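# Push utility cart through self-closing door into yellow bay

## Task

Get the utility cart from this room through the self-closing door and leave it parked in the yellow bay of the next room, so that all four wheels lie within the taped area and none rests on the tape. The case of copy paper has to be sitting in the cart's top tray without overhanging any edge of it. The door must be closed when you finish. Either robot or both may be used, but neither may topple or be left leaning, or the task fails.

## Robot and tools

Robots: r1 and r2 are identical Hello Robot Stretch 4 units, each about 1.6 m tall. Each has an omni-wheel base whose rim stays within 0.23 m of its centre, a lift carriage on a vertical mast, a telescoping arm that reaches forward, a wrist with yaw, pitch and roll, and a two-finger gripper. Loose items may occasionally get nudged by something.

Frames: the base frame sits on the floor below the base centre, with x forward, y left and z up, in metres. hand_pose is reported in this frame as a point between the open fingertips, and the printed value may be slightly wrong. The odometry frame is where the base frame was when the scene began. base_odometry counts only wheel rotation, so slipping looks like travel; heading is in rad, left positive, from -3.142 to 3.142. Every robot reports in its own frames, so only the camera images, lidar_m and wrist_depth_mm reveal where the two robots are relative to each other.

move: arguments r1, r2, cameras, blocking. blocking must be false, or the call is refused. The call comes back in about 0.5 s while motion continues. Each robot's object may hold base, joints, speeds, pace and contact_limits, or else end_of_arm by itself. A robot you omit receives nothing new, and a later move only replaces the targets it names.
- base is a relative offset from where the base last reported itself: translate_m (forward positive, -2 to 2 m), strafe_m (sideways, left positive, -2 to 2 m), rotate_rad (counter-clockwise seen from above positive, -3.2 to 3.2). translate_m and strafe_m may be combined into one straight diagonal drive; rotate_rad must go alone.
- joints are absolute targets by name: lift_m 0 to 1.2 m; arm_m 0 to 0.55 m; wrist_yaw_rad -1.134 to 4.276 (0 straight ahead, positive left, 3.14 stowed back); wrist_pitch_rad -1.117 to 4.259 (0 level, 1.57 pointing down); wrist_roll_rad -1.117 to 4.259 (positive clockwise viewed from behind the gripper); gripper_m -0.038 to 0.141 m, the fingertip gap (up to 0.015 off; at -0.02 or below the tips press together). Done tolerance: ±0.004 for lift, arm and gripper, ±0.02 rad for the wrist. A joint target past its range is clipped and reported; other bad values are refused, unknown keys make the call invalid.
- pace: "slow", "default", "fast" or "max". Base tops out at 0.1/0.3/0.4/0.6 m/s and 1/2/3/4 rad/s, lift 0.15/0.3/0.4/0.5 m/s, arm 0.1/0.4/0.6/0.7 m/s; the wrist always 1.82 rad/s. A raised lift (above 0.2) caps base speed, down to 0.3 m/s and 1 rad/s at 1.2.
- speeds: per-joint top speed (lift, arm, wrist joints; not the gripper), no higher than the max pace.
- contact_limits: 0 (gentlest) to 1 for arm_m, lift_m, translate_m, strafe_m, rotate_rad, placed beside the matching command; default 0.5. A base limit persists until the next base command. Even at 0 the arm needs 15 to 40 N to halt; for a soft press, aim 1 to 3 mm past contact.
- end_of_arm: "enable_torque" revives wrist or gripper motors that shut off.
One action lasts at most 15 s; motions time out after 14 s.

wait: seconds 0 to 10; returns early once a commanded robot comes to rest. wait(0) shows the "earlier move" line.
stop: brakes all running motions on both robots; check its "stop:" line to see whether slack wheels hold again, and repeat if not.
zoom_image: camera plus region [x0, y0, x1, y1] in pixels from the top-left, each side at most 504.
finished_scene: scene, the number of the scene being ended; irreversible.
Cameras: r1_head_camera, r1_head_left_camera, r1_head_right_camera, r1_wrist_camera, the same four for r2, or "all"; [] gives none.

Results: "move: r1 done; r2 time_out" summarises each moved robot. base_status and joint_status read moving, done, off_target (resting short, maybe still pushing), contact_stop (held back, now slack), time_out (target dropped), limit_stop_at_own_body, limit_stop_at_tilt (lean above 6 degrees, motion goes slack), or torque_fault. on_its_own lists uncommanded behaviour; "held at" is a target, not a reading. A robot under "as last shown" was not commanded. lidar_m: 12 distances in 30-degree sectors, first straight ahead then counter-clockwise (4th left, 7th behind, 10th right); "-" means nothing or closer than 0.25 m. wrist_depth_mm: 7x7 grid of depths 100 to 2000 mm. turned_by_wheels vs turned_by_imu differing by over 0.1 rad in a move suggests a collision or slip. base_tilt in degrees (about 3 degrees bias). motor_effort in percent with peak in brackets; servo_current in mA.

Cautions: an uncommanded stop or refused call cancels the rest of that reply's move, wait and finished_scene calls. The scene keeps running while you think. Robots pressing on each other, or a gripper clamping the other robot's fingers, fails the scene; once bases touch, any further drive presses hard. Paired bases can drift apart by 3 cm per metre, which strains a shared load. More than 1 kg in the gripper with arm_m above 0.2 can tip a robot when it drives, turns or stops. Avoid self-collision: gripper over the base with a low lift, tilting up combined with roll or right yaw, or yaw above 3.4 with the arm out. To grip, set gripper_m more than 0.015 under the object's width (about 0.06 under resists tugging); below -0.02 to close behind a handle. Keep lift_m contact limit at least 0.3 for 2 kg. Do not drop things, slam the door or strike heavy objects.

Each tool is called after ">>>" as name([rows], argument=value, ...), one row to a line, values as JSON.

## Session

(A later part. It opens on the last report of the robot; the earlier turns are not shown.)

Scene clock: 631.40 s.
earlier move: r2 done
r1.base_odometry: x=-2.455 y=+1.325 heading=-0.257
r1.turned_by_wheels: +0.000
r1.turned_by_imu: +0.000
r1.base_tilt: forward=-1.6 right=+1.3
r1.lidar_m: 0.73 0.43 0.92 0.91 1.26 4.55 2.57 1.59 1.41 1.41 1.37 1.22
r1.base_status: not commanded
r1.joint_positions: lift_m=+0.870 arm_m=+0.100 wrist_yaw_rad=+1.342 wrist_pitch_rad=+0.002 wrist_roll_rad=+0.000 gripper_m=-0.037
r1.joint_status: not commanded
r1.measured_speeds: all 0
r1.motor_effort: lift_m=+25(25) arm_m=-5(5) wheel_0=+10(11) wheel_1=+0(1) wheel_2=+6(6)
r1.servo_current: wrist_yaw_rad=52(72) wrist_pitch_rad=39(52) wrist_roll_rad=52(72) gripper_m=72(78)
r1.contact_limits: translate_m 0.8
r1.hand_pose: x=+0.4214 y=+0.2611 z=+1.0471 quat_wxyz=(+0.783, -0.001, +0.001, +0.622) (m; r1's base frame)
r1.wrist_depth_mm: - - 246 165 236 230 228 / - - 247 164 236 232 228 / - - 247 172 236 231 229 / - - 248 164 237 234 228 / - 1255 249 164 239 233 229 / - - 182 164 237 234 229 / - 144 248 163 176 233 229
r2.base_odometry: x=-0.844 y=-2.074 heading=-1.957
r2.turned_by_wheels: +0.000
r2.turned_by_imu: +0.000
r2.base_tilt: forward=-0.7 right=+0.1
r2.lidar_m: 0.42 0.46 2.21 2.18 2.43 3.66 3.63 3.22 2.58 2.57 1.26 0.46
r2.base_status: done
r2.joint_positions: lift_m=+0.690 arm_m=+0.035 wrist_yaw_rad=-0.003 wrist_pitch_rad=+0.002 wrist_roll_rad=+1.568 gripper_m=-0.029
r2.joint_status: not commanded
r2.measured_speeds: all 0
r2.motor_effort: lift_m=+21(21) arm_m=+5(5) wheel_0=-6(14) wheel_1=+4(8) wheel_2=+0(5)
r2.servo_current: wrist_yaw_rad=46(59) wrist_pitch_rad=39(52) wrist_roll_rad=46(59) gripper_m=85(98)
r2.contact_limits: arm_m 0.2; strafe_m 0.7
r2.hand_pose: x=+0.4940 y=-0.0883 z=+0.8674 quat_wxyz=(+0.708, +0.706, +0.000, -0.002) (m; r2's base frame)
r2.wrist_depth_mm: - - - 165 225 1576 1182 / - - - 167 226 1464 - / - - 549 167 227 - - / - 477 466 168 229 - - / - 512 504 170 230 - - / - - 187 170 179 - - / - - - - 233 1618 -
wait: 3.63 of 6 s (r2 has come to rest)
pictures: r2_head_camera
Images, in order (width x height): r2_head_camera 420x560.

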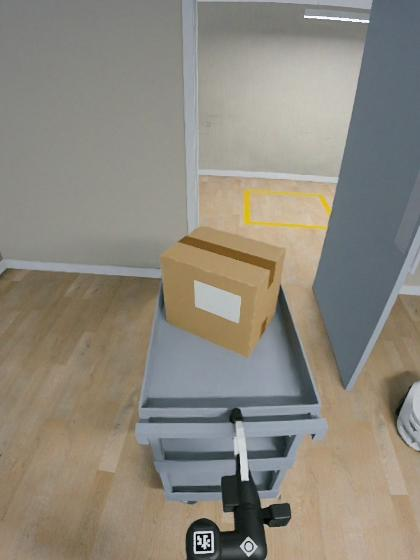

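>>> move(blocking=false, r2={"base":{"translate_m":-0.05,"strafe_m":-0.28},"contact_limits":{"translate_m":0.7}}, cameras=[])

>>> wait(seconds=3, cameras=[])

>>> move(blocking=false, r2={"base":{"translate_m":-0.55,"strafe_m":-0.24},"contact_limits":{"translate_m":0.7}}, cameras=[])

>>> wait(seconds=4, cameras=["r2_head_camera"])

Scene clock: 643.80 s.
move: r2 moving
r1: as last shown
r1.turned_by_imu: -0.001
r1.lidar_m: 0.72 0.42 0.93 0.91 1.23 4.54 2.56 1.59 1.42 1.42 1.36 1.21
r1.servo_current: wrist_yaw_rad=33(59) wrist_pitch_rad=39(46) wrist_roll_rad=39(65) gripper_m=65(78)
r1.contact_limits: translate_m 0.8
r1.wrist_depth_mm: - - 245 164 236 232 228 / - - 248 164 236 231 228 / - - 246 171 236 232 228 / - - 248 164 236 232 229 / - 1281 249 165 238 232 229 / - 946 183 164 236 233 230 / - 144 249 163 176 231 230
r2.base_odometry: x=-0.872 y=-2.057 heading=-1.956
r2.turned_by_wheels: +0.001
r2.turned_by_imu: +0.003
r2.base_tilt: forward=-0.7 right=+0.1
r2.lidar_m: 0.44 0.45 2.24 2.22 2.43 3.66 3.65 3.19 2.55 2.52 1.25 0.46
r2.base_status: translate_m moving; strafe_m moving
r2.joint_positions: lift_m=+0.690 arm_m=+0.035 wrist_yaw_rad=+0.003 wrist_pitch_rad=+0.002 wrist_roll_rad=+1.568 gripper_m=-0.029
r2.joint_status: not commanded
r2.measured_speeds: translate_m=-0.025 strafe_m=-0.127 rotate_rad=+0.001 lift_m=+0.000 arm_m=+0.000 wrist_yaw_rad=+0.000 wrist_pitch_rad=+0.000 wrist_roll_rad=+0.000
r2.motor_effort: lift_m=+21(21) arm_m=+4(5) wheel_0=+10(11) wheel_1=-12(12) wheel_2=+11(12)
r2.servo_current: wrist_yaw_rad=52(59) wrist_pitch_rad=39(46) wrist_roll_rad=52(59) gripper_m=85(91)
r2.contact_limits: arm_m 0.2; translate_m 0.7
r2.hand_pose: x=+0.4945 y=-0.0864 z=+0.8674 quat_wxyz=(+0.708, +0.706, +0.002, +0.001) (m; r2's base frame)
r2.wrist_depth_mm: - - - 165 224 1576 1182 / 1863 - - 167 225 1499 - / - - 559 167 227 - - / - 469 466 168 229 - - / - 525 504 170 229 - - / - - 187 170 180 - - / - - - - 234 1576 -
pictures: none
No camera images: "cameras" was empty.

Scene clock: 645.67 s.
earlier move: r2 done
r1.base_odometry: x=-2.455 y=+1.325 heading=-0.257
r1.turned_by_wheels: +0.000
r1.turned_by_imu: +0.000
r1.base_tilt: forward=-1.6 right=+1.2
r1.lidar_m: 0.73 0.43 0.77 0.73 0.98 4.55 2.57 1.60 1.38 1.41 1.38 1.21
r1.base_status: not commanded
r1.joint_positions: lift_m=+0.870 arm_m=+0.100 wrist_yaw_rad=+1.342 wrist_pitch_rad=+0.002 wrist_roll_rad=+0.000 gripper_m=-0.037
r1.joint_status: not commanded
r1.measured_speeds: all 0
r1.motor_effort: lift_m=+25(25) arm_m=-5(5) wheel_0=+10(11) wheel_1=+0(1) wheel_2=+6(6)
r1.servo_current: wrist_yaw_rad=46(59) wrist_pitch_rad=39(52) wrist_roll_rad=59(72) gripper_m=72(78)
r1.contact_limits: translate_m 0.8
r1.hand_pose: x=+0.4214 y=+0.2611 z=+1.0471 quat_wxyz=(+0.783, -0.001, +0.001, +0.622) (m; r1's base frame)
r1.wrist_depth_mm: - - 246 165 236 230 227 / - - 247 164 236 231 227 / - - 246 171 236 231 229 / - - 248 164 236 233 229 / - 768 248 163 238 233 230 / - 768 183 164 236 234 229 / - 144 249 162 176 231 230
r2.base_odometry: x=-1.084 y=-1.923 heading=-1.956
r2.turned_by_wheels: +0.000
r2.turned_by_imu: +0.001
r2.base_tilt: forward=-0.7 right=+0.1
r2.lidar_m: 0.39 0.38 2.47 2.47 2.73 3.64 3.62 2.83 2.31 2.27 1.07 0.50
r2.base_status: done
r2.joint_positions: lift_m=+0.690 arm_m=+0.035 wrist_yaw_rad=+0.003 wrist_pitch_rad=+0.002 wrist_roll_rad=+1.568 gripper_m=-0.029
r2.joint_status: not commanded
r2.measured_speeds: all 0
r2.motor_effort: lift_m=+21(21) arm_m=+4(5) wheel_0=+5(20) wheel_1=-1(12) wheel_2=+6(12)
r2.servo_current: wrist_yaw_rad=46(59) wrist_pitch_rad=33(46) wrist_roll_rad=52(59) gripper_m=91(98)
r2.contact_limits: arm_m 0.2; translate_m 0.7
r2.hand_pose: x=+0.4945 y=-0.0866 z=+0.8674 quat_wxyz=(+0.708, +0.706, +0.002, +0.000) (m; r2's base frame)
r2.wrist_depth_mm: - - - 211 277 283 285 / - - - 203 266 1576 1182 / - - - 194 255 1708 521 / - - 668 185 246 778 - / - - 462 178 236 - - / - - 186 170 180 - - / - - 504 - 220 - -
wait: 1.87 of 3 s (r2 has come to rest)
pictures: none
No camera images: "cameras" was empty.

Scene clock: 646.17 s.
move: r2 moving
r1: as last shown
r1.lidar_m: 0.72 0.41 0.76 0.73 0.75 4.54 2.57 1.62 1.41 1.42 1.34 1.23
r1.servo_current: wrist_yaw_rad=59(59) wrist_pitch_rad=46(52) wrist_roll_rad=39(59) gripper_m=65(72)
r1.contact_limits: translate_m 0.8
r1.wrist_depth_mm: - - 246 164 236 231 227 / - - 247 164 236 231 227 / - - 247 172 236 233 229 / - - 247 164 238 235 229 / - 741 250 164 238 233 229 / - 750 184 164 236 233 229 / - 143 249 163 176 231 230
r2.base_odometry: x=-1.085 y=-1.889 heading=-1.956
r2.turned_by_wheels: +0.000
r2.turned_by_imu: +0.000
r2.base_tilt: forward=-0.7 right=+0.1
r2.lidar_m: 0.40 0.40 2.51 2.49 2.71 3.62 3.60 2.81 2.30 2.26 1.07 0.48
r2.base_status: translate_m moving; strafe_m moving
r2.joint_positions: lift_m=+0.690 arm_m=+0.035 wrist_yaw_rad=+0.005 wrist_pitch_rad=+0.002 wrist_roll_rad=+1.568 gripper_m=-0.029
r2.joint_status: not commanded
r2.measured_speeds: translate_m=-0.121 strafe_m=-0.054 rotate_rad=-0.002 lift_m=+0.000 arm_m=+0.000 wrist_yaw_rad=+0.000 wrist_pitch_rad=+0.000 wrist_roll_rad=+0.000
r2.motor_effort: lift_m=+21(21) arm_m=-3(5) wheel_0=-9(9) wheel_1=-9(10) wheel_2=+19(20)
r2.servo_current: wrist_yaw_rad=65(65) wrist_pitch_rad=33(46) wrist_roll_rad=46(52) gripper_m=91(98)
r2.contact_limits: arm_m 0.2; translate_m 0.7
r2.hand_pose: x=+0.4948 y=-0.0859 z=+0.8674 quat_wxyz=(+0.708, +0.706, +0.003, +0.001) (m; r2's base frame)
r2.wrist_depth_mm: - - 878 210 274 285 286 / - - - 202 265 1576 1160 / - - - 194 255 1756 535 / - - 654 184 245 768 - / - - 469 179 236 - - / - - 186 170 180 - - / - - 508 - 221 - -
pictures: none
No camera images: "cameras" was empty.

Scene clock: 649.07 s.
earlier move: r2 done
r1.base_odometry: x=-2.455 y=+1.325 heading=-0.257
r1.turned_by_wheels: +0.000
r1.turned_by_imu: +0.000
r1.base_tilt: forward=-1.6 right=+1.2
r1.lidar_m: 0.73 0.41 2.89 0.75 0.72 0.90 2.55 1.62 1.40 1.41 1.37 1.22
r1.base_status: not commanded
r1.joint_positions: lift_m=+0.870 arm_m=+0.100 wrist_yaw_rad=+1.342 wrist_pitch_rad=+0.002 wrist_roll_rad=+0.000 gripper_m=-0.037
r1.joint_status: not commanded
r1.measured_speeds: all 0
r1.motor_effort: lift_m=+25(25) arm_m=-5(5) wheel_0=+11(11) wheel_1=+0(1) wheel_2=+6(6)
r1.servo_current: wrist_yaw_rad=52(72) wrist_pitch_rad=46(52) wrist_roll_rad=39(65) gripper_m=65(78)
r1.contact_limits: translate_m 0.8
r1.hand_pose: x=+0.4214 y=+0.2611 z=+1.0471 quat_wxyz=(+0.783, -0.001, +0.001, +0.622) (m; r1's base frame)
r1.wrist_depth_mm: - - 245 165 236 231 227 / - - 247 164 236 232 229 / - - 247 172 236 231 229 / - - 249 164 237 232 229 / - - 248 164 238 234 229 / - - 183 164 236 232 229 / - 152 249 163 176 231 230
r2.base_odometry: x=-1.100 y=-1.323 heading=-1.957
r2.turned_by_wheels: -0.001
r2.turned_by_imu: -0.001
r2.base_tilt: forward=-0.7 right=+0.1
r2.lidar_m: 0.33 0.34 2.83 2.80 3.06 3.15 3.11 2.46 1.96 1.96 2.18 0.50
r2.base_status: done
r2.joint_positions: lift_m=+0.690 arm_m=+0.035 wrist_yaw_rad=+0.001 wrist_pitch_rad=+0.002 wrist_roll_rad=+1.568 gripper_m=-0.029
r2.joint_status: not commanded
r2.measured_speeds: all 0
r2.motor_effort: lift_m=+21(21) arm_m=-4(5) wheel_0=-5(11) wheel_1=-2(12) wheel_2=+1(20)
r2.servo_current: wrist_yaw_rad=59(65) wrist_pitch_rad=39(52) wrist_roll_rad=46(59) gripper_m=85(98)
r2.contact_limits: arm_m 0.2; translate_m 0.7
r2.hand_pose: x=+0.4944 y=-0.0871 z=+0.8674 quat_wxyz=(+0.708, +0.706, +0.001, +0.000) (m; r2's base frame)
r2.wrist_depth_mm: - - - 259 - 1756 1008 / - - - 286 301 317 317 / - - - 211 274 1756 1205 / - - - 195 256 1708 - / - - 580 183 240 - - / - - 186 167 179 - - / - - 462 - 215 - -
wait: 2.90 of 4 s (r2 has come to rest)
pictures: r2_head_camera
Images, in order (width x height): r2_head_camera 420x560.

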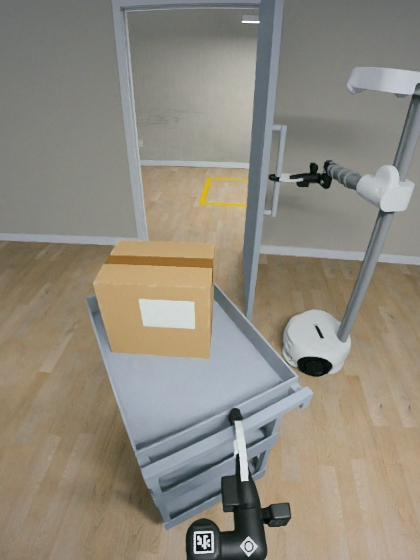

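>>> move(blocking=false, r2={"base":{"strafe_m":0.38},"contact_limits":{"strafe_m":0.7}}, cameras=[])

>>> wait(seconds=4, cameras=[])

>>> move(blocking=false, r2={"base":{"translate_m":0.35},"pace":"slow","contact_limits":{"translate_m":0.7}}, cameras=["r2_head_camera"])

>>> wait(seconds=5, cameras=["r2_head_camera"])

Scene clock: 657.17 s.
move: r2 moving
r1: as last shown
r1.turned_by_imu: -0.001
r1.base_tilt: forward=-1.6 right=+1.3
r1.lidar_m: 0.73 0.43 2.93 0.73 0.73 0.90 2.57 1.61 1.41 1.42 1.35 1.23
r1.motor_effort: lift_m=+25(25) arm_m=-5(5) wheel_0=+10(11) wheel_1=+0(1) wheel_2=+6(6)
r1.servo_current: wrist_yaw_rad=46(59) wrist_pitch_rad=46(46) wrist_roll_rad=52(59) gripper_m=65(72)
r1.contact_limits: translate_m 0.8
r1.wrist_depth_mm: - - 247 165 236 230 227 / - - 248 164 236 230 228 / - - 247 172 237 232 228 / - - 249 164 237 234 229 / - - 249 164 238 232 229 / - - 184 164 236 233 229 / - 152 249 162 176 231 229
r2.base_odometry: x=-1.066 y=-1.337 heading=-1.957
r2.turned_by_wheels: -0.001
r2.turned_by_imu: +0.000
r2.base_tilt: forward=-0.7 right=+0.1
r2.lidar_m: 0.35 0.37 2.77 2.73 3.03 3.11 3.08 2.51 2.01 1.99 2.23 0.49
r2.base_status: strafe_m moving
r2.joint_positions: lift_m=+0.690 arm_m=+0.035 wrist_yaw_rad=-0.006 wrist_pitch_rad=+0.002 wrist_roll_rad=+1.568 gripper_m=-0.029
r2.joint_status: not commanded
r2.measured_speeds: translate_m=+0.001 strafe_m=+0.143 rotate_rad=-0.006 lift_m=+0.000 arm_m=+0.000 wrist_yaw_rad=-0.012 wrist_pitch_rad=+0.000 wrist_roll_rad=+0.000
r2.motor_effort: lift_m=+21(21) arm_m=-3(4) wheel_0=-14(18) wheel_1=+10(10) wheel_2=-1(1)
r2.servo_current: wrist_yaw_rad=59(59) wrist_pitch_rad=39(46) wrist_roll_rad=46(52) gripper_m=85(91)
r2.contact_limits: arm_m 0.2; strafe_m 0.7
r2.hand_pose: x=+0.4938 y=-0.0892 z=+0.8674 quat_wxyz=(+0.708, +0.706, -0.002, -0.003) (m; r2's base frame)
r2.wrist_depth_mm: - - - 265 315 1182 991 / - - - 224 301 322 322 / - - - 208 272 1708 512 / - - - 190 253 1756 - / - - 549 182 239 - - / - - 186 168 182 - - / - - 462 - 215 - -
pictures: none
No camera images: "cameras" was empty.

Scene clock: 659.27 s.
earlier move: r2 done
r1.base_odometry: x=-2.455 y=+1.325 heading=-0.257
r1.turned_by_wheels: +0.000
r1.turned_by_imu: +0.000
r1.base_tilt: forward=-1.6 right=+1.2
r1.lidar_m: 0.73 0.44 2.88 0.77 0.76 1.65 2.55 1.61 1.41 1.42 1.39 1.21
r1.base_status: not commanded
r1.joint_positions: lift_m=+0.870 arm_m=+0.100 wrist_yaw_rad=+1.342 wrist_pitch_rad=+0.002 wrist_roll_rad=+0.000 gripper_m=-0.037
r1.joint_status: not commanded
r1.measured_speeds: all 0
r1.motor_effort: lift_m=+25(25) arm_m=-5(5) wheel_0=+10(11) wheel_1=+0(1) wheel_2=+6(6)
r1.servo_current: wrist_yaw_rad=65(65) wrist_pitch_rad=46(46) wrist_roll_rad=59(65) gripper_m=65(78)
r1.contact_limits: translate_m 0.8
r1.hand_pose: x=+0.4214 y=+0.2611 z=+1.0471 quat_wxyz=(+0.783, -0.001, +0.001, +0.622) (m; r1's base frame)
r1.wrist_depth_mm: - - 247 165 236 231 228 / - - 247 164 237 232 229 / - - 247 172 237 231 228 / - - 247 164 237 233 229 / - - 248 164 238 233 229 / - - 183 164 236 233 229 / - 152 249 162 176 232 230
r2.base_odometry: x=-0.748 y=-1.466 heading=-1.957
r2.turned_by_wheels: +0.000
r2.turned_by_imu: +0.000
r2.base_tilt: forward=-0.7 right=+0.1
r2.lidar_m: 0.42 0.49 2.44 2.40 2.59 3.09 3.06 2.91 2.38 2.33 1.63 0.44
r2.base_status: done
r2.joint_positions: lift_m=+0.690 arm_m=+0.035 wrist_yaw_rad=-0.006 wrist_pitch_rad=+0.002 wrist_roll_rad=+1.568 gripper_m=-0.029
r2.joint_status: not commanded
r2.measured_speeds: all 0
r2.motor_effort: lift_m=+21(21) arm_m=-4(4) wheel_0=-3(18) wheel_1=+1(11) wheel_2=-1(2)
r2.servo_current: wrist_yaw_rad=59(65) wrist_pitch_rad=46(46) wrist_roll_rad=46(52) gripper_m=98(98)
r2.contact_limits: arm_m 0.2; strafe_m 0.7
r2.hand_pose: x=+0.4937 y=-0.0893 z=+0.8674 quat_wxyz=(+0.708, +0.706, -0.002, -0.003) (m; r2's base frame)
r2.wrist_depth_mm: - - - 145 201 1366 - / - - 554 150 208 - - / - - 445 153 213 778 - / - - 480 159 220 - - / - - 559 166 227 - - / - - 185 169 180 - - / - - - - 241 1661 504
wait: 2.10 of 4 s (r2 has come to rest)
pictures: none
No camera images: "cameras" was empty.

Scene clock: 659.77 s.
move: r2 moving
r1: as last shown
r1.base_tilt: forward=-1.6 right=+1.3
r1.lidar_m: 0.72 0.44 2.87 0.75 0.77 1.66 2.57 1.61 1.40 1.43 1.37 1.20
r1.motor_effort: lift_m=+25(25) arm_m=-5(5) wheel_0=+10(10) wheel_1=+0(1) wheel_2=+6(6)
r1.servo_current: wrist_yaw_rad=33(59) wrist_pitch_rad=39(46) wrist_roll_rad=52(59) gripper_m=65(72)
r1.contact_limits: translate_m 0.8
r1.wrist_depth_mm: - - 245 165 236 230 227 / - - 247 164 236 230 228 / - - 248 172 236 232 229 / - - 249 164 237 233 228 / - - 249 164 238 232 229 / - - 183 164 236 234 230 / - 152 248 162 176 231 230
r2.base_odometry: x=-0.753 y=-1.477 heading=-1.957
r2.turned_by_wheels: +0.000
r2.turned_by_imu: +0.000
r2.base_tilt: forward=-0.7 right=+0.1
r2.lidar_m: 0.43 0.49 2.42 2.40 2.64 3.11 3.07 2.96 2.37 2.33 1.63 0.44
r2.base_status: translate_m moving
r2.joint_positions: lift_m=+0.690 arm_m=+0.035 wrist_yaw_rad=-0.006 wrist_pitch_rad=+0.002 wrist_roll_rad=+1.568 gripper_m=-0.029
r2.joint_status: not commanded
r2.measured_speeds: translate_m=+0.049 strafe_m=+0.000 rotate_rad=-0.001 lift_m=+0.000 arm_m=+0.000 wrist_yaw_rad=+0.000 wrist_pitch_rad=+0.000 wrist_roll_rad=+0.000
r2.motor_effort: lift_m=+21(21) arm_m=-4(4) wheel_0=+8(10) wheel_1=+7(9) wheel_2=-12(14)
r2.servo_current: wrist_yaw_rad=46(65) wrist_pitch_rad=46(46) wrist_roll_rad=52(52) gripper_m=91(91)
r2.contact_limits: arm_m 0.2; translate_m 0.7
r2.hand_pose: x=+0.4937 y=-0.0893 z=+0.8674 quat_wxyz=(+0.708, +0.706, -0.002, -0.003) (m; r2's base frame)
r2.wrist_depth_mm: - - - 146 200 1366 - / - - 554 150 206 - - / - - 445 153 213 778 - / - - 480 159 220 - - / - - 559 165 227 - - / - - 186 168 180 - - / - - - - 241 1618 500
pictures: r2_head_camera
Images, in order (width x height): r2_head_camera 420x560.

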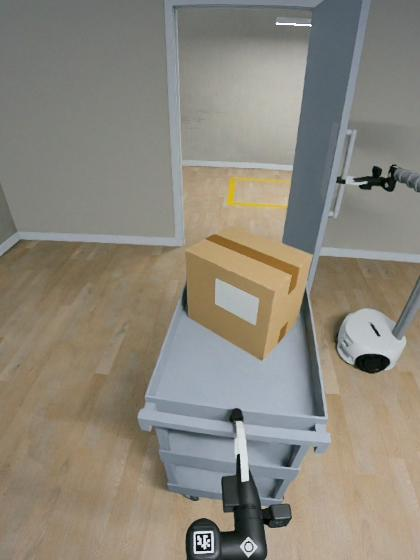

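Scene clock: 664.07 s.
earlier move: r2 done
r1.base_odometry: x=-2.455 y=+1.325 heading=-0.257
r1.turned_by_wheels: +0.000
r1.turned_by_imu: +0.000
r1.base_tilt: forward=-1.6 right=+1.2
r1.lidar_m: 0.72 0.43 0.74 0.72 0.90 4.53 2.55 1.60 1.40 1.40 1.38 1.22
r1.base_status: not commanded
r1.joint_positions: lift_m=+0.870 arm_m=+0.100 wrist_yaw_rad=+1.342 wrist_pitch_rad=+0.002 wrist_roll_rad=+0.000 gripper_m=-0.037
r1.joint_status: not commanded
r1.measured_speeds: all 0
r1.motor_effort: lift_m=+25(25) arm_m=-5(5) wheel_0=+10(11) wheel_1=+0(1) wheel_2=+6(6)
r1.servo_current: wrist_yaw_rad=33(65) wrist_pitch_rad=46(52) wrist_roll_rad=39(72) gripper_m=72(72)
r1.contact_limits: translate_m 0.8
r1.hand_pose: x=+0.4214 y=+0.2611 z=+1.0471 quat_wxyz=(+0.783, -0.001, +0.001, +0.622) (m; r1's base frame)
r1.wrist_depth_mm: - - 247 164 236 230 227 / - - 246 164 236 230 228 / - - 248 171 236 232 228 / - - 248 164 237 234 229 / 732 820 249 164 237 232 229 / 723 798 181 164 237 235 229 / - 144 248 162 176 232 229
r2.base_odometry: x=-0.880 y=-1.790 heading=-1.956
r2.turned_by_wheels: +0.001
r2.turned_by_imu: +0.003
r2.base_tilt: forward=-0.7 right=+0.1
r2.lidar_m: 0.42 0.48 2.38 2.35 2.60 3.41 3.40 2.98 2.42 2.38 1.30 0.46
r2.base_status: done
r2.joint_positions: lift_m=+0.690 arm_m=+0.035 wrist_yaw_rad=+0.001 wrist_pitch_rad=+0.002 wrist_roll_rad=+1.568 gripper_m=-0.029
r2.joint_status: not commanded
r2.measured_speeds: all 0
r2.motor_effort: lift_m=+21(21) arm_m=-4(4) wheel_0=+8(13) wheel_1=+6(9) wheel_2=-4(14)
r2.servo_current: wrist_yaw_rad=59(65) wrist_pitch_rad=39(52) wrist_roll_rad=46(65) gripper_m=91(98)
r2.contact_limits: arm_m 0.2; translate_m 0.7
r2.hand_pose: x=+0.4944 y=-0.0871 z=+0.8674 quat_wxyz=(+0.708, +0.706, +0.001, +0.000) (m; r2's base frame)
r2.wrist_depth_mm: - - - 150 206 - 1160 / - - 597 154 211 778 - / - - 469 157 216 778 - / - - 466 161 221 - - / - - 535 166 228 - - / - - 186 170 180 - - / - - - - - 1661 500
wait: 4.30 of 5 s (r2 has come to rest)
pictures: r2_head_camera
Images, in order (width x height): r2_head_camera 420x560.

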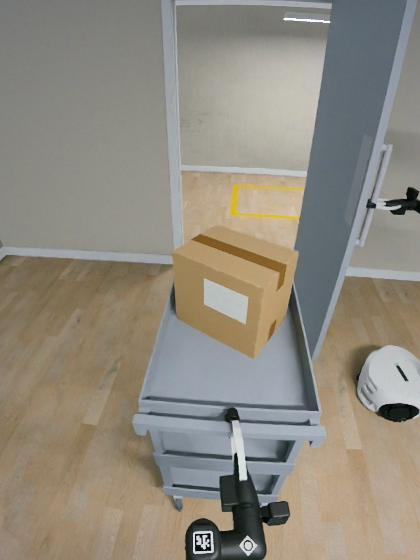

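>>> move(blocking=false, r2={"base":{"translate_m":0.4,"strafe_m":0.05},"pace":"slow","contact_limits":{"translate_m":0.7}}, cameras=[])

>>> wait(seconds=6, cameras=["r2_head_camera"])

Scene clock: 668.47 s.
move: r2 moving
r1: as last shown
r1.base_tilt: forward=-1.6 right=+1.3
r1.lidar_m: 0.75 0.42 0.75 0.74 0.90 4.54 2.55 1.63 1.38 1.39 1.38 1.23
r1.servo_current: wrist_yaw_rad=46(65) wrist_pitch_rad=46(46) wrist_roll_rad=52(65) gripper_m=72(72)
r1.contact_limits: translate_m 0.8
r1.wrist_depth_mm: - - 246 165 236 230 227 / - - 248 164 236 231 228 / - - 247 172 237 231 229 / - - 248 164 237 233 229 / 715 831 249 164 238 234 229 / 715 798 183 164 236 232 229 / - 143 248 163 176 231 229
r2.base_odometry: x=-0.883 y=-1.802 heading=-1.956
r2.turned_by_wheels: +0.001
r2.turned_by_imu: +0.001
r2.base_tilt: forward=-0.7 right=+0.1
r2.lidar_m: 0.43 0.47 2.39 2.35 2.59 3.44 3.40 2.97 2.41 2.39 1.31 0.47
r2.base_status: translate_m moving; strafe_m moving
r2.joint_positions: lift_m=+0.690 arm_m=+0.035 wrist_yaw_rad=+0.001 wrist_pitch_rad=+0.002 wrist_roll_rad=+1.568 gripper_m=-0.029
r2.joint_status: not commanded
r2.measured_speeds: translate_m=+0.050 strafe_m=+0.006 rotate_rad=+0.001 lift_m=+0.000 arm_m=+0.000 wrist_yaw_rad=+0.000 wrist_pitch_rad=+0.000 wrist_roll_rad=+0.000
r2.motor_effort: lift_m=+21(21) arm_m=-3(4) wheel_0=+8(12) wheel_1=+7(8) wheel_2=-10(11)
r2.servo_current: wrist_yaw_rad=46(59) wrist_pitch_rad=39(46) wrist_roll_rad=33(59) gripper_m=91(98)
r2.contact_limits: arm_m 0.2; translate_m 0.7
r2.hand_pose: x=+0.4944 y=-0.0871 z=+0.8674 quat_wxyz=(+0.708, +0.706, +0.001, +0.000) (m; r2's base frame)
r2.wrist_depth_mm: - - - 151 206 - 1205 / - - 609 154 211 778 - / - - 466 157 215 778 - / - - 469 162 222 - - / - - 539 166 228 - - / - - 186 170 180 - - / - - - - - 1618 500
pictures: none
No camera images: "cameras" was empty.

Scene clock: 673.27 s.
earlier move: r2 done
r1.base_odometry: x=-2.455 y=+1.325 heading=-0.257
r1.turned_by_wheels: +0.000
r1.turned_by_imu: +0.000
r1.base_tilt: forward=-1.6 right=+1.3
r1.lidar_m: 0.73 0.42 0.83 0.83 1.10 4.52 2.55 1.59 1.41 1.42 1.37 1.21
r1.base_status: not commanded
r1.joint_positions: lift_m=+0.870 arm_m=+0.100 wrist_yaw_rad=+1.342 wrist_pitch_rad=+0.002 wrist_roll_rad=+0.000 gripper_m=-0.037
r1.joint_status: not commanded
r1.measured_speeds: all 0
r1.motor_effort: lift_m=+25(25) arm_m=-5(5) wheel_0=+10(11) wheel_1=+0(1) wheel_2=+6(6)
r1.servo_current: wrist_yaw_rad=59(65) wrist_pitch_rad=39(52) wrist_roll_rad=46(72) gripper_m=65(78)
r1.contact_limits: translate_m 0.8
r1.hand_pose: x=+0.4214 y=+0.2611 z=+1.0471 quat_wxyz=(+0.783, -0.001, +0.001, +0.622) (m; r1's base frame)
r1.wrist_depth_mm: - - 247 164 235 230 227 / - - 246 164 236 229 228 / - - 248 172 237 232 229 / - - 249 164 238 233 228 / - - 249 164 238 232 229 / 946 - 181 164 236 234 229 / - 144 248 163 176 232 230
r2.base_odometry: x=-0.983 y=-2.179 heading=-1.956
r2.turned_by_wheels: +0.000
r2.turned_by_imu: +0.000
r2.base_tilt: forward=-0.7 right=+0.0
r2.lidar_m: 0.44 0.45 2.28 2.25 2.45 3.81 3.78 3.15 2.52 2.49 1.09 0.46
r2.base_status: done
r2.joint_positions: lift_m=+0.690 arm_m=+0.035 wrist_yaw_rad=+0.000 wrist_pitch_rad=+0.002 wrist_roll_rad=+1.568 gripper_m=-0.029
r2.joint_status: not commanded
r2.measured_speeds: all 0
r2.motor_effort: lift_m=+21(22) arm_m=-4(4) wheel_0=+4(12) wheel_1=+5(8) wheel_2=-7(12)
r2.servo_current: wrist_yaw_rad=46(59) wrist_pitch_rad=39(46) wrist_roll_rad=59(65) gripper_m=98(98)
r2.contact_limits: arm_m 0.2; translate_m 0.7
r2.hand_pose: x=+0.4943 y=-0.0874 z=+0.8674 quat_wxyz=(+0.708, +0.706, +0.001, -0.001) (m; r2's base frame)
r2.wrist_depth_mm: - - - 160 218 1537 1160 / - - - 162 221 788 - / 1708 - 512 164 224 - - / - - 459 167 226 - - / - 530 512 169 229 - - / - - 186 170 180 - - / - - - - 235 1576 -
wait: 4.80 of 6 s (r2 has come to rest)
pictures: r2_head_camera
Images, in order (width x height): r2_head_camera 420x560.

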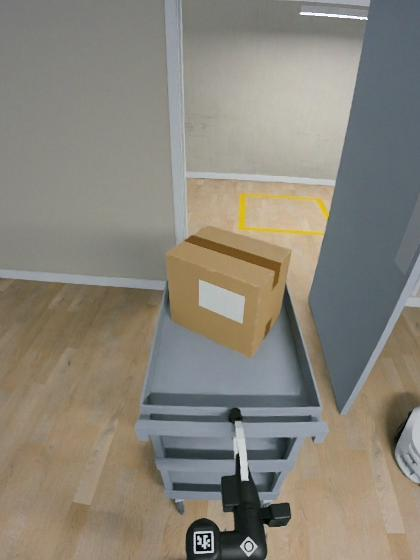

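>>> move(blocking=false, r2={"base":{"translate_m":-0.05,"strafe_m":-0.28},"contact_limits":{"translate_m":0.7}}, cameras=[])

>>> wait(seconds=3, cameras=[])

>>> move(blocking=false, r2={"base":{"translate_m":-0.4,"strafe_m":-0.14},"contact_limits":{"translate_m":0.7}}, cameras=[])

>>> wait(seconds=4, cameras=[])

>>> move(blocking=false, r2={"base":{"strafe_m":0.36},"contact_limits":{"strafe_m":0.7}}, cameras=[])

>>> wait(seconds=4, cameras=["r2_head_camera"])

Scene clock: 685.30 s.
move: r2 moving
r1: as last shown
r1.turned_by_imu: -0.001
r1.lidar_m: 0.76 0.40 0.83 0.82 1.07 4.54 2.55 1.60 1.40 1.42 1.36 1.23
r1.motor_effort: lift_m=+25(25) arm_m=-5(5) wheel_0=+11(11) wheel_1=+0(1) wheel_2=+6(6)
r1.servo_current: wrist_yaw_rad=52(65) wrist_pitch_rad=46(52) wrist_roll_rad=39(65) gripper_m=72(72)
r1.contact_limits: translate_m 0.8
r1.wrist_depth_mm: - - 246 164 236 231 228 / - - 247 164 236 230 228 / - - 247 171 236 232 228 / - - 248 164 236 232 228 / - - 249 164 237 233 229 / 931 960 181 165 237 232 229 / - 143 249 163 176 232 230
r2.base_odometry: x=-1.012 y=-2.162 heading=-1.955
r2.turned_by_wheels: +0.001
r2.turned_by_imu: +0.003
r2.base_tilt: forward=-0.7 right=+0.0
r2.lidar_m: 0.43 0.47 2.31 2.29 2.52 3.82 3.82 3.10 2.51 2.47 1.09 0.48
r2.base_status: translate_m moving; strafe_m moving
r2.joint_positions: lift_m=+0.690 arm_m=+0.035 wrist_yaw_rad=+0.005 wrist_pitch_rad=+0.002 wrist_roll_rad=+1.568 gripper_m=-0.029
r2.joint_status: not commanded
r2.measured_speeds: translate_m=-0.022 strafe_m=-0.130 rotate_rad=-0.001 lift_m=+0.000 arm_m=+0.000 wrist_yaw_rad=+0.000 wrist_pitch_rad=+0.000 wrist_roll_rad=+0.000
r2.motor_effort: lift_m=+21(21) arm_m=-4(4) wheel_0=+14(15) wheel_1=-8(11) wheel_2=+10(11)
r2.servo_current: wrist_yaw_rad=59(59) wrist_pitch_rad=33(39) wrist_roll_rad=59(59) gripper_m=91(91)
r2.contact_limits: arm_m 0.2; translate_m 0.7
r2.hand_pose: x=+0.4948 y=-0.0858 z=+0.8674 quat_wxyz=(+0.708, +0.706, +0.003, +0.001) (m; r2's base frame)
r2.wrist_depth_mm: 1618 - - 159 216 1576 1182 / 1708 - - 161 220 788 - / 1708 - 517 163 223 - - / - - 455 167 226 - - / - 512 517 168 228 - - / - - 188 170 180 - - / - - - - 235 1576 -
pictures: none
No camera images: "cameras" was empty.

Scene clock: 687.17 s.
earlier move: r2 done
r1.base_odometry: x=-2.455 y=+1.325 heading=-0.257
r1.turned_by_wheels: +0.000
r1.turned_by_imu: +0.000
r1.base_tilt: forward=-1.6 right=+1.3
r1.lidar_m: 0.73 0.42 0.66 0.61 0.81 4.55 2.53 1.63 1.40 1.42 1.38 1.22
r1.base_status: not commanded
r1.joint_positions: lift_m=+0.870 arm_m=+0.100 wrist_yaw_rad=+1.342 wrist_pitch_rad=+0.002 wrist_roll_rad=+0.000 gripper_m=-0.037
r1.joint_status: not commanded
r1.measured_speeds: all 0
r1.motor_effort: lift_m=+25(25) arm_m=-5(5) wheel_0=+10(11) wheel_1=+0(1) wheel_2=+6(6)
r1.servo_current: wrist_yaw_rad=39(65) wrist_pitch_rad=46(52) wrist_roll_rad=39(65) gripper_m=72(78)
r1.contact_limits: translate_m 0.8
r1.hand_pose: x=+0.4214 y=+0.2611 z=+1.0471 quat_wxyz=(+0.783, -0.001, +0.001, +0.622) (m; r1's base frame)
r1.wrist_depth_mm: - - 245 164 236 230 228 / - - 247 164 236 232 227 / - - 248 171 237 232 229 / - - 248 163 236 233 229 / - - 249 164 237 233 229 / - 723 183 165 237 233 230 / - 143 248 162 176 232 229
r2.base_odometry: x=-1.224 y=-2.028 heading=-1.955
r2.turned_by_wheels: +0.000
r2.turned_by_imu: +0.001
r2.base_tilt: forward=-0.7 right=+0.0
r2.lidar_m: 0.38 0.35 2.57 2.52 2.80 3.81 3.80 2.77 2.24 2.20 0.90 0.51
r2.base_status: done
r2.joint_positions: lift_m=+0.690 arm_m=+0.035 wrist_yaw_rad=+0.005 wrist_pitch_rad=+0.002 wrist_roll_rad=+1.568 gripper_m=-0.029
r2.joint_status: not commanded
r2.measured_speeds: all 0
r2.motor_effort: lift_m=+21(21) arm_m=-4(4) wheel_0=+2(16) wheel_1=-2(12) wheel_2=+8(14)
r2.servo_current: wrist_yaw_rad=46(65) wrist_pitch_rad=39(46) wrist_roll_rad=46(59) gripper_m=91(98)
r2.contact_limits: arm_m 0.2; translate_m 0.7
r2.hand_pose: x=+0.4947 y=-0.0861 z=+0.8674 quat_wxyz=(+0.708, +0.706, +0.002, +0.001) (m; r2's base frame)
r2.wrist_depth_mm: - - 741 226 294 301 - / - - - 214 279 1499 1138 / 1708 - - 202 265 1708 539 / - - - 189 250 759 - / - - 488 181 237 - - / - 462 186 169 180 - - / - - 480 - 216 - -
wait: 1.87 of 3 s (r2 has come to rest)
pictures: none
No camera images: "cameras" was empty.

Scene clock: 687.67 s.
move: r2 moving
r1: as last shown
r1.base_tilt: forward=-1.6 right=+1.2
r1.lidar_m: 0.73 0.43 0.67 0.60 0.82 4.54 2.54 1.60 1.41 1.42 1.36 1.21
r1.motor_effort: lift_m=+25(25) arm_m=-5(5) wheel_0=+10(11) wheel_1=+1(1) wheel_2=+6(6)
r1.servo_current: wrist_yaw_rad=39(65) wrist_pitch_rad=52(52) wrist_roll_rad=39(65) gripper_m=72(72)
r1.contact_limits: translate_m 0.8
r1.wrist_depth_mm: - - 246 164 236 230 228 / - - 248 164 236 232 227 / - - 248 171 237 233 229 / - - 248 164 237 234 229 / - 715 247 164 237 233 230 / - 707 184 164 236 233 229 / - 143 248 163 176 230 229
r2.base_odometry: x=-1.223 y=-1.995 heading=-1.955
r2.turned_by_wheels: +0.000
r2.turned_by_imu: +0.000
r2.base_tilt: forward=-0.6 right=+0.0
r2.lidar_m: 0.38 0.38 2.57 2.55 2.79 3.78 3.76 2.77 2.19 2.20 0.91 0.50
r2.base_status: translate_m moving; strafe_m moving
r2.joint_positions: lift_m=+0.690 arm_m=+0.035 wrist_yaw_rad=+0.005 wrist_pitch_rad=+0.002 wrist_roll_rad=+1.568 gripper_m=-0.029
r2.joint_status: not commanded
r2.measured_speeds: translate_m=-0.123 strafe_m=-0.042 rotate_rad=-0.007 lift_m=+0.000 arm_m=+0.000 wrist_yaw_rad=+0.000 wrist_pitch_rad=+0.000 wrist_roll_rad=+0.000
r2.motor_effort: lift_m=+21(21) arm_m=-4(4) wheel_0=-1(7) wheel_1=-9(10) wheel_2=+16(19)
r2.servo_current: wrist_yaw_rad=52(52) wrist_pitch_rad=33(46) wrist_roll_rad=33(52) gripper_m=78(91)
r2.contact_limits: arm_m 0.2; translate_m 0.7
r2.hand_pose: x=+0.4947 y=-0.0861 z=+0.8674 quat_wxyz=(+0.708, +0.706, +0.002, +0.001) (m; r2's base frame)
r2.wrist_depth_mm: - 759 - 226 291 303 - / - - - 215 279 1464 1138 / - - - 202 265 1708 539 / - - - 189 251 759 - / - - 496 181 238 - - / - 466 187 169 179 - - / - - 480 - 219 - -
pictures: none
No camera images: "cameras" was empty.

Scene clock: 690.00 s.
earlier move: r2 done
r1.base_odometry: x=-2.455 y=+1.325 heading=-0.257
r1.turned_by_wheels: +0.000
r1.turned_by_imu: +0.000
r1.base_tilt: forward=-1.6 right=+1.2
r1.lidar_m: 0.73 0.41 0.76 0.62 0.60 1.07 2.55 1.61 1.40 1.43 1.38 1.22
r1.base_status: not commanded
r1.joint_positions: lift_m=+0.870 arm_m=+0.100 wrist_yaw_rad=+1.342 wrist_pitch_rad=+0.002 wrist_roll_rad=+0.000 gripper_m=-0.037
r1.joint_status: not commanded
r1.measured_speeds: all 0
r1.motor_effort: lift_m=+25(25) arm_m=-5(5) wheel_0=+11(11) wheel_1=+0(1) wheel_2=+6(6)
r1.servo_current: wrist_yaw_rad=52(72) wrist_pitch_rad=39(52) wrist_roll_rad=52(65) gripper_m=72(72)
r1.contact_limits: translate_m 0.8
r1.hand_pose: x=+0.4214 y=+0.2611 z=+1.0471 quat_wxyz=(+0.783, -0.001, +0.001, +0.622) (m; r1's base frame)
r1.wrist_depth_mm: - - 246 164 236 230 229 / - - 246 164 236 231 227 / - - 247 171 237 233 229 / - - 249 164 236 233 229 / 715 - 249 164 236 233 228 / 683 - 184 164 236 233 229 / - 143 248 162 176 232 230
r2.base_odometry: x=-1.204 y=-1.605 heading=-1.956
r2.turned_by_wheels: -0.001
r2.turned_by_imu: -0.001
r2.base_tilt: forward=-0.7 right=+0.1
r2.lidar_m: 0.36 0.35 2.75 2.73 2.96 3.44 3.42 2.54 2.03 2.02 2.22 0.48
r2.base_status: done
r2.joint_positions: lift_m=+0.690 arm_m=+0.035 wrist_yaw_rad=+0.002 wrist_pitch_rad=+0.002 wrist_roll_rad=+1.568 gripper_m=-0.029
r2.joint_status: not commanded
r2.measured_speeds: all 0
r2.motor_effort: lift_m=+21(22) arm_m=-4(4) wheel_0=-6(11) wheel_1=-3(12) wheel_2=+2(19)
r2.servo_current: wrist_yaw_rad=52(59) wrist_pitch_rad=46(46) wrist_roll_rad=52(65) gripper_m=91(98)
r2.contact_limits: arm_m 0.2; translate_m 0.7
r2.hand_pose: x=+0.4944 y=-0.0870 z=+0.8674 quat_wxyz=(+0.708, +0.706, +0.001, +0.000) (m; r2's base frame)
r2.wrist_depth_mm: - - - 253 - 1708 1182 / - - - 230 304 317 322 / - - - 213 277 1756 1182 / - - - 196 258 1808 - / - - 609 183 242 798 - / - - 186 167 180 - - / - - 459 - 214 - -
wait: 2.33 of 4 s (r2 has come to rest)
pictures: none
No camera images: "cameras" was empty.

Scene clock: 690.50 s.
move: r2 moving
r1: as last shown
r1.base_tilt: forward=-1.6 right=+1.3
r1.lidar_m: 0.76 0.43 0.77 0.63 0.64 1.11 2.57 1.61 1.42 1.42 1.38 1.22
r1.motor_effort: lift_m=+25(25) arm_m=-5(5) wheel_0=+10(11) wheel_1=+0(1) wheel_2=+6(6)
r1.servo_current: wrist_yaw_rad=59(72) wrist_pitch_rad=39(46) wrist_roll_rad=59(59) gripper_m=65(72)
r1.contact_limits: translate_m 0.8
r1.wrist_depth_mm: - - 246 164 235 231 226 / - - 248 164 237 230 227 / - - 248 171 236 231 228 / - - 249 164 237 232 229 / 723 - 248 164 239 232 229 / 707 - 184 164 236 235 229 / - 144 248 162 176 231 230
r2.base_odometry: x=-1.171 y=-1.619 heading=-1.956
r2.turned_by_wheels: -0.001
r2.turned_by_imu: -0.001
r2.base_tilt: forward=-0.8 right=+0.1
r2.lidar_m: 0.34 0.36 2.70 2.71 2.96 3.45 3.41 2.57 2.07 2.04 1.22 0.50
r2.base_status: strafe_m moving
r2.joint_positions: lift_m=+0.690 arm_m=+0.035 wrist_yaw_rad=-0.006 wrist_pitch_rad=+0.002 wrist_roll_rad=+1.568 gripper_m=-0.029
r2.joint_status: not commanded
r2.measured_speeds: translate_m=+0.000 strafe_m=+0.140 rotate_rad=-0.002 lift_m=+0.000 arm_m=+0.000 wrist_yaw_rad=-0.002 wrist_pitch_rad=+0.000 wrist_roll_rad=+0.000
r2.motor_effort: lift_m=+21(21) arm_m=-4(4) wheel_0=-14(15) wheel_1=+9(11) wheel_2=+0(2)
r2.servo_current: wrist_yaw_rad=52(59) wrist_pitch_rad=39(46) wrist_roll_rad=46(59) gripper_m=91(91)
r2.contact_limits: arm_m 0.2; strafe_m 0.7
r2.hand_pose: x=+0.4938 y=-0.0891 z=+0.8674 quat_wxyz=(+0.708, +0.706, -0.001, -0.003) (m; r2's base frame)
r2.wrist_depth_mm: - - - 265 - 1756 1160 / - - - 227 301 324 322 / - - - 209 273 1708 508 / - - - 195 255 1708 - / - - 574 182 239 - - / - - 186 168 180 - - / - - 462 - 213 - -
pictures: none
No camera images: "cameras" was empty.

Scene clock: 692.53 s.
earlier move: r2 done
r1.base_odometry: x=-2.455 y=+1.325 heading=-0.257
r1.turned_by_wheels: +0.000
r1.turned_by_imu: +0.000
r1.base_tilt: forward=-1.6 right=+1.3
r1.lidar_m: 0.74 0.44 2.89 0.70 0.86 4.54 2.57 1.60 1.39 1.41 1.38 1.23
r1.base_status: not commanded
r1.joint_positions: lift_m=+0.870 arm_m=+0.100 wrist_yaw_rad=+1.342 wrist_pitch_rad=+0.002 wrist_roll_rad=+0.000 gripper_m=-0.037
r1.joint_status: not commanded
r1.measured_speeds: all 0
r1.motor_effort: lift_m=+25(25) arm_m=-5(5) wheel_0=+11(11) wheel_1=+1(1) wheel_2=+6(6)
r1.servo_current: wrist_yaw_rad=33(72) wrist_pitch_rad=46(52) wrist_roll_rad=46(59) gripper_m=65(72)
r1.contact_limits: translate_m 0.8
r1.hand_pose: x=+0.4214 y=+0.2611 z=+1.0471 quat_wxyz=(+0.783, -0.001, +0.001, +0.622) (m; r1's base frame)
r1.wrist_depth_mm: - - 246 164 236 231 226 / - - 247 165 236 231 228 / - - 248 172 236 232 228 / - - 248 165 237 233 229 / 741 866 249 163 238 234 229 / 741 820 181 164 237 234 229 / - 144 248 163 176 232 229
r2.base_odometry: x=-0.870 y=-1.740 heading=-1.956
r2.turned_by_wheels: +0.000
r2.turned_by_imu: -0.001
r2.base_tilt: forward=-0.7 right=+0.1
r2.lidar_m: 0.42 0.49 2.41 2.38 2.58 3.37 3.35 2.97 2.40 2.37 1.33 0.44
r2.base_status: done
r2.joint_positions: lift_m=+0.690 arm_m=+0.035 wrist_yaw_rad=-0.006 wrist_pitch_rad=+0.002 wrist_roll_rad=+1.568 gripper_m=-0.029
r2.joint_status: not commanded
r2.measured_speeds: all 0
r2.motor_effort: lift_m=+21(21) arm_m=-4(4) wheel_0=-3(17) wheel_1=+2(12) wheel_2=+0(2)
r2.servo_current: wrist_yaw_rad=46(65) wrist_pitch_rad=39(46) wrist_roll_rad=46(59) gripper_m=85(98)
r2.contact_limits: arm_m 0.2; strafe_m 0.7
r2.hand_pose: x=+0.4938 y=-0.0892 z=+0.8674 quat_wxyz=(+0.708, +0.706, -0.001, -0.003) (m; r2's base frame)
r2.wrist_depth_mm: - - - 154 211 - 1078 / - - - 158 216 759 - / - - 488 161 220 - - / - - 469 164 224 - - / - - 530 167 229 - - / - - 186 170 180 - - / - - - - 237 1618 512
wait: 2.03 of 4 s (r2 has come to rest)
pictures: r2_head_camera
Images, in order (width x height): r2_head_camera 420x560.

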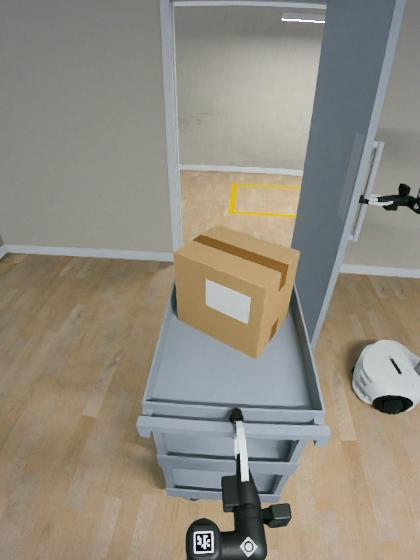

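>>> move(blocking=false, r2={"base":{"strafe_m":0.26},"contact_limits":{"strafe_m":0.7}}, cameras=[])

>>> wait(seconds=3, cameras=[])

>>> move(blocking=false, r2={"base":{"rotate_rad":-0.17},"pace":"slow","contact_limits":{"rotate_rad":0.7}}, cameras=[])

>>> wait(seconds=2, cameras=[])

>>> move(blocking=false, r2={"base":{"translate_m":0.3},"pace":"slow","contact_limits":{"translate_m":0.7}}, cameras=["r2_head_camera"])

>>> wait(seconds=5, cameras=["r2_head_camera"])

Scene clock: 715.30 s.
move: r2 moving
r1: as last shown
r1.turned_by_imu: -0.001
r1.lidar_m: 0.74 0.43 2.87 0.72 0.89 4.53 2.56 1.59 1.40 1.41 1.36 1.22
r1.motor_effort: lift_m=+25(25) arm_m=-5(5) wheel_0=+10(11) wheel_1=+0(1) wheel_2=+6(6)
r1.servo_current: wrist_yaw_rad=65(65) wrist_pitch_rad=33(46) wrist_roll_rad=52(59) gripper_m=72(78)
r1.contact_limits: translate_m 0.8
r1.wrist_depth_mm: - - 246 164 236 230 227 / - - 246 164 236 232 227 / - - 247 171 236 232 229 / - - 249 164 236 233 228 / 741 866 248 164 238 233 229 / 741 842 182 163 237 234 229 / - 144 247 162 177 233 230
r2.base_odometry: x=-0.837 y=-1.754 heading=-1.956
r2.turned_by_wheels: +0.000
r2.turned_by_imu: +0.001
r2.base_tilt: forward=-0.7 right=+0.1
r2.lidar_m: 0.43 0.49 2.36 2.34 2.58 3.38 3.34 3.05 2.42 2.40 1.35 0.45
r2.base_status: strafe_m moving
r2.joint_positions: lift_m=+0.690 arm_m=+0.035 wrist_yaw_rad=-0.006 wrist_pitch_rad=+0.002 wrist_roll_rad=+1.568 gripper_m=-0.029
r2.joint_status: not commanded
r2.measured_speeds: translate_m=+0.001 strafe_m=+0.142 rotate_rad=-0.004 lift_m=+0.000 arm_m=+0.000 wrist_yaw_rad=+0.000 wrist_pitch_rad=+0.000 wrist_roll_rad=+0.000
r2.motor_effort: lift_m=+21(21) arm_m=-4(4) wheel_0=-11(15) wheel_1=+10(11) wheel_2=+0(1)
r2.servo_current: wrist_yaw_rad=59(65) wrist_pitch_rad=39(46) wrist_roll_rad=59(59) gripper_m=91(91)
r2.contact_limits: arm_m 0.2; strafe_m 0.7
r2.hand_pose: x=+0.4938 y=-0.0892 z=+0.8674 quat_wxyz=(+0.708, +0.706, -0.001, -0.003) (m; r2's base frame)
r2.wrist_depth_mm: - - - 150 206 - 554 / - - 585 153 211 778 - / - - 459 157 216 778 - / - - 477 162 221 - - / - - 544 167 228 - - / - - 185 170 180 - - / - - - - - 1618 488
pictures: none
No camera images: "cameras" was empty.

Scene clock: 717.00 s.
earlier move: r2 done
r1.base_odometry: x=-2.455 y=+1.325 heading=-0.257
r1.turned_by_wheels: +0.000
r1.turned_by_imu: +0.000
r1.base_tilt: forward=-1.6 right=+1.2
r1.lidar_m: 0.76 0.41 2.91 0.79 1.05 4.54 2.59 1.59 1.41 1.43 1.36 1.22
r1.base_status: not commanded
r1.joint_positions: lift_m=+0.870 arm_m=+0.100 wrist_yaw_rad=+1.342 wrist_pitch_rad=+0.002 wrist_roll_rad=+0.000 gripper_m=-0.037
r1.joint_status: not commanded
r1.measured_speeds: all 0
r1.motor_effort: lift_m=+25(25) arm_m=-5(5) wheel_0=+10(11) wheel_1=+0(1) wheel_2=+6(6)
r1.servo_current: wrist_yaw_rad=59(72) wrist_pitch_rad=46(46) wrist_roll_rad=52(65) gripper_m=65(78)
r1.contact_limits: translate_m 0.8
r1.hand_pose: x=+0.4214 y=+0.2611 z=+1.0471 quat_wxyz=(+0.783, -0.001, +0.001, +0.622) (m; r1's base frame)
r1.wrist_depth_mm: - - 247 164 236 231 226 / - - 248 164 236 232 227 / - - 247 171 236 232 228 / - - 249 164 236 233 229 / 842 931 249 163 238 233 229 / 831 904 183 164 236 234 229 / 683 143 248 163 176 232 231
r2.base_odometry: x=-0.630 y=-1.838 heading=-1.956
r2.turned_by_wheels: +0.000
r2.turned_by_imu: +0.000
r2.base_tilt: forward=-0.7 right=+0.1
r2.lidar_m: 0.48 2.66 2.12 2.12 2.32 3.33 3.31 3.31 2.65 2.62 1.54 0.41
r2.base_status: done
r2.joint_positions: lift_m=+0.690 arm_m=+0.035 wrist_yaw_rad=-0.002 wrist_pitch_rad=+0.002 wrist_roll_rad=+1.569 gripper_m=-0.029
r2.joint_status: not commanded
r2.measured_speeds: all 0
r2.motor_effort: lift_m=+21(21) arm_m=-3(4) wheel_0=-3(17) wheel_1=+1(11) wheel_2=+0(1)
r2.servo_current: wrist_yaw_rad=59(72) wrist_pitch_rad=39(46) wrist_roll_rad=39(65) gripper_m=91(98)
r2.contact_limits: arm_m 0.2; strafe_m 0.7
r2.hand_pose: x=+0.4941 y=-0.0881 z=+0.8674 quat_wxyz=(+0.708, +0.706, +0.000, -0.001) (m; r2's base frame)
r2.wrist_depth_mm: - 433 430 106 162 - - / - 399 399 117 174 - - / - - 466 124 187 - - / - - 585 135 204 - - / - - - 149 222 1756 - / - - 185 164 179 1618 492 / - - - - - 1618 1205
wait: 1.70 of 3 s (r2 has come to rest)
pictures: none
No camera images: "cameras" was empty.

Scene clock: 717.50 s.
move: r2 moving
r1: as last shown
r1.base_tilt: forward=-1.6 right=+1.3
r1.lidar_m: 0.71 0.43 2.93 0.78 1.04 4.54 2.53 1.57 1.41 1.42 1.35 1.21
r1.servo_current: wrist_yaw_rad=59(59) wrist_pitch_rad=39(46) wrist_roll_rad=52(65) gripper_m=65(72)
r1.contact_limits: translate_m 0.8
r1.wrist_depth_mm: - - 246 164 236 231 228 / - - 246 164 236 230 227 / - - 247 172 237 231 229 / - - 248 164 238 233 229 / 831 917 249 164 237 233 229 / 820 891 183 164 236 235 229 / 683 144 249 163 176 231 230
r2.base_odometry: x=-0.630 y=-1.838 heading=-2.072
r2.turned_by_wheels: -0.116
r2.turned_by_imu: -0.113
r2.base_tilt: forward=-0.6 right=+0.0
r2.lidar_m: 0.46 0.52 2.20 2.12 2.23 3.16 3.36 3.47 2.72 2.62 1.53 0.43
r2.base_status: rotate_rad moving
r2.joint_positions: lift_m=+0.690 arm_m=+0.035 wrist_yaw_rad=+0.006 wrist_pitch_rad=+0.002 wrist_roll_rad=+1.569 gripper_m=-0.029
r2.joint_status: not commanded
r2.measured_speeds: translate_m=-0.001 strafe_m=+0.000 rotate_rad=-0.348 lift_m=+0.000 arm_m=+0.000 wrist_yaw_rad=+0.000 wrist_pitch_rad=+0.000 wrist_roll_rad=+0.000
r2.motor_effort: lift_m=+21(21) arm_m=-3(4) wheel_0=+10(13) wheel_1=+7(8) wheel_2=+12(13)
r2.servo_current: wrist_yaw_rad=52(59) wrist_pitch_rad=46(46) wrist_roll_rad=59(59) gripper_m=91(98)
r2.contact_limits: arm_m 0.2; rotate_rad 0.7
r2.hand_pose: x=+0.4948 y=-0.0858 z=+0.8674 quat_wxyz=(+0.708, +0.706, +0.003, +0.001) (m; r2's base frame)
r2.wrist_depth_mm: - - 512 124 177 - - / - 466 436 129 187 - - / - 452 442 137 196 - - / - - 530 147 213 - - / - - - 156 224 - - / - - 187 167 180 1618 508 / - - - - - 1576 466
pictures: none
No camera images: "cameras" was empty.

Scene clock: 718.13 s.
earlier move: r2 done
r1.base_odometry: x=-2.455 y=+1.325 heading=-0.257
r1.turned_by_wheels: +0.000
r1.turned_by_imu: +0.000
r1.base_tilt: forward=-1.6 right=+1.3
r1.lidar_m: 0.73 0.44 2.90 0.76 1.02 4.54 2.56 1.63 1.42 1.42 1.35 1.22
r1.base_status: not commanded
r1.joint_positions: lift_m=+0.870 arm_m=+0.100 wrist_yaw_rad=+1.342 wrist_pitch_rad=+0.002 wrist_roll_rad=+0.000 gripper_m=-0.037
r1.joint_status: not commanded
r1.measured_speeds: all 0
r1.motor_effort: lift_m=+25(25) arm_m=-5(5) wheel_0=+11(11) wheel_1=+0(1) wheel_2=+6(6)
r1.servo_current: wrist_yaw_rad=52(59) wrist_pitch_rad=46(46) wrist_roll_rad=78(78) gripper_m=65(72)
r1.contact_limits: translate_m 0.8
r1.hand_pose: x=+0.4214 y=+0.2611 z=+1.0471 quat_wxyz=(+0.783, -0.001, +0.001, +0.622) (m; r1's base frame)
r1.wrist_depth_mm: - - 247 164 236 231 227 / - - 247 164 236 231 228 / - - 247 172 236 232 229 / - - 249 164 236 234 229 / 820 904 248 164 237 233 229 / 820 878 183 164 237 234 229 / 661 144 248 162 176 231 230
r2.base_odometry: x=-0.630 y=-1.838 heading=-2.124
r2.turned_by_wheels: -0.052
r2.turned_by_imu: -0.050
r2.base_tilt: forward=-0.7 right=+0.1
r2.lidar_m: 0.45 0.51 2.23 2.10 2.21 2.97 3.36 3.42 2.74 2.61 1.56 0.44
r2.base_status: done
r2.joint_positions: lift_m=+0.690 arm_m=+0.035 wrist_yaw_rad=+0.003 wrist_pitch_rad=+0.002 wrist_roll_rad=+1.569 gripper_m=-0.029
r2.joint_status: not commanded
r2.measured_speeds: all 0
r2.motor_effort: lift_m=+21(21) arm_m=-4(4) wheel_0=+6(13) wheel_1=+5(8) wheel_2=+9(13)
r2.servo_current: wrist_yaw_rad=46(59) wrist_pitch_rad=39(46) wrist_roll_rad=59(59) gripper_m=85(98)
r2.contact_limits: arm_m 0.2; rotate_rad 0.7
r2.hand_pose: x=+0.4946 y=-0.0866 z=+0.8674 quat_wxyz=(+0.708, +0.706, +0.002, +0.000) (m; r2's base frame)
r2.wrist_depth_mm: - - - 138 193 - - / - 535 512 144 202 - - / - 455 439 150 209 - - / - - 492 156 217 - - / - - 585 163 225 - - / - - 186 168 180 - - / - - - - - 1618 488
wait: 0.63 of 2 s (r2 has come to rest)
pictures: none
No camera images: "cameras" was empty.

Scene clock: 718.63 s.
move: r2 moving
r1: as last shown
r1.base_tilt: forward=-1.6 right=+1.2
r1.lidar_m: 0.74 0.42 2.87 0.75 1.01 4.52 2.53 1.59 1.40 1.42 1.38 1.21
r1.motor_effort: lift_m=+25(25) arm_m=-5(5) wheel_0=+10(11) wheel_1=+0(1) wheel_2=+6(6)
r1.servo_current: wrist_yaw_rad=65(65) wrist_pitch_rad=39(46) wrist_roll_rad=46(59) gripper_m=65(78)
r1.contact_limits: translate_m 0.8
r1.wrist_depth_mm: - - 246 164 236 230 227 / - - 246 164 236 232 227 / - - 247 172 236 232 229 / - - 249 164 237 233 228 / 809 891 248 163 237 233 229 / 809 866 183 164 238 234 229 / 654 144 248 162 176 232 229
r2.base_odometry: x=-0.636 y=-1.848 heading=-2.124
r2.turned_by_wheels: +0.000
r2.turned_by_imu: +0.000
r2.base_tilt: forward=-0.7 right=+0.1
r2.lidar_m: 0.45 0.49 2.24 2.12 2.20 2.99 3.38 3.44 2.76 2.62 1.55 0.43
r2.base_status: translate_m moving
r2.joint_positions: lift_m=+0.690 arm_m=+0.035 wrist_yaw_rad=+0.003 wrist_pitch_rad=+0.002 wrist_roll_rad=+1.569 gripper_m=-0.029
r2.joint_status: not commanded
r2.measured_speeds: translate_m=+0.050 strafe_m=+0.001 rotate_rad=+0.001 lift_m=+0.000 arm_m=+0.000 wrist_yaw_rad=+0.000 wrist_pitch_rad=+0.000 wrist_roll_rad=+0.000
r2.motor_effort: lift_m=+21(21) arm_m=-3(4) wheel_0=+9(13) wheel_1=+6(8) wheel_2=-11(11)
r2.servo_current: wrist_yaw_rad=39(59) wrist_pitch_rad=46(46) wrist_roll_rad=39(52) gripper_m=91(91)
r2.contact_limits: arm_m 0.2; translate_m 0.7
r2.hand_pose: x=+0.4946 y=-0.0866 z=+0.8674 quat_wxyz=(+0.708, +0.706, +0.002, +0.000) (m; r2's base frame)
r2.wrist_depth_mm: - - 1281 139 195 - - / - - 517 145 202 - - / - 459 439 150 210 - - / - - 492 156 217 - - / - - 574 164 226 - - / - - 186 168 180 - - / - - - - 244 1618 484
pictures: r2_head_camera
Images, in order (width x height): r2_head_camera 420x560.

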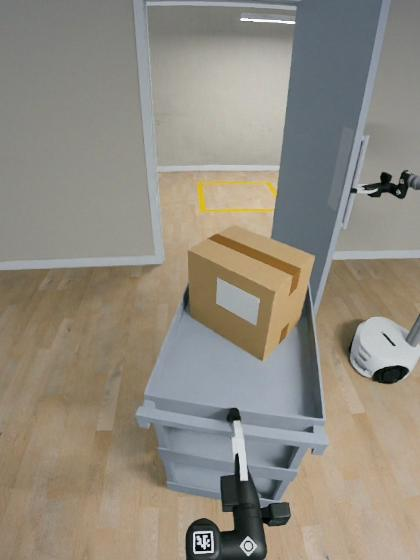

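Scene clock: 722.43 s.
earlier move: r2 done
r1.base_odometry: x=-2.455 y=+1.325 heading=-0.257
r1.turned_by_wheels: +0.000
r1.turned_by_imu: +0.000
r1.base_tilt: forward=-1.6 right=+1.2
r1.lidar_m: 0.74 0.41 0.72 0.76 1.28 4.54 2.57 1.60 1.41 1.41 1.37 1.22
r1.base_status: not commanded
r1.joint_positions: lift_m=+0.870 arm_m=+0.100 wrist_yaw_rad=+1.342 wrist_pitch_rad=+0.002 wrist_roll_rad=+0.000 gripper_m=-0.037
r1.joint_status: not commanded
r1.measured_speeds: all 0
r1.motor_effort: lift_m=+25(25) arm_m=-5(5) wheel_0=+10(11) wheel_1=+1(1) wheel_2=+6(6)
r1.servo_current: wrist_yaw_rad=46(72) wrist_pitch_rad=46(52) wrist_roll_rad=46(65) gripper_m=59(78)
r1.contact_limits: translate_m 0.8
r1.hand_pose: x=+0.4214 y=+0.2611 z=+1.0471 quat_wxyz=(+0.783, -0.001, +0.001, +0.622) (m; r1's base frame)
r1.wrist_depth_mm: - - 246 164 236 230 228 / - - 246 164 236 230 228 / - - 248 172 237 231 229 / - - 248 164 238 232 229 / - 750 248 164 238 234 229 / - 723 183 164 236 234 229 / - 143 248 162 176 231 230
r2.base_odometry: x=-0.787 y=-2.093 heading=-2.124
r2.turned_by_wheels: +0.000
r2.turned_by_imu: +0.002
r2.base_tilt: forward=-0.7 right=+0.1
r2.lidar_m: 0.44 0.50 2.25 2.13 2.21 2.99 3.67 3.74 2.73 2.61 1.31 0.45
r2.base_status: done
r2.joint_positions: lift_m=+0.690 arm_m=+0.035 wrist_yaw_rad=+0.001 wrist_pitch_rad=+0.002 wrist_roll_rad=+1.569 gripper_m=-0.029
r2.joint_status: not commanded
r2.measured_speeds: all 0
r2.motor_effort: lift_m=+21(21) arm_m=-4(4) wheel_0=+8(13) wheel_1=+5(8) wheel_2=-4(15)
r2.servo_current: wrist_yaw_rad=52(65) wrist_pitch_rad=39(46) wrist_roll_rad=52(59) gripper_m=91(98)
r2.contact_limits: arm_m 0.2; translate_m 0.7
r2.hand_pose: x=+0.4944 y=-0.0871 z=+0.8674 quat_wxyz=(+0.708, +0.706, +0.001, +0.000) (m; r2's base frame)
r2.wrist_depth_mm: - - - 138 192 - - / - 530 504 143 200 - - / - 449 436 148 207 - - / - - 492 155 216 - - / - - 585 163 224 - - / - - 184 167 181 1756 - / - - - - 245 1618 480
wait: 3.80 of 5 s (r2 has come to rest)
pictures: r2_head_camera
Images, in order (width x height): r2_head_camera 420x560.

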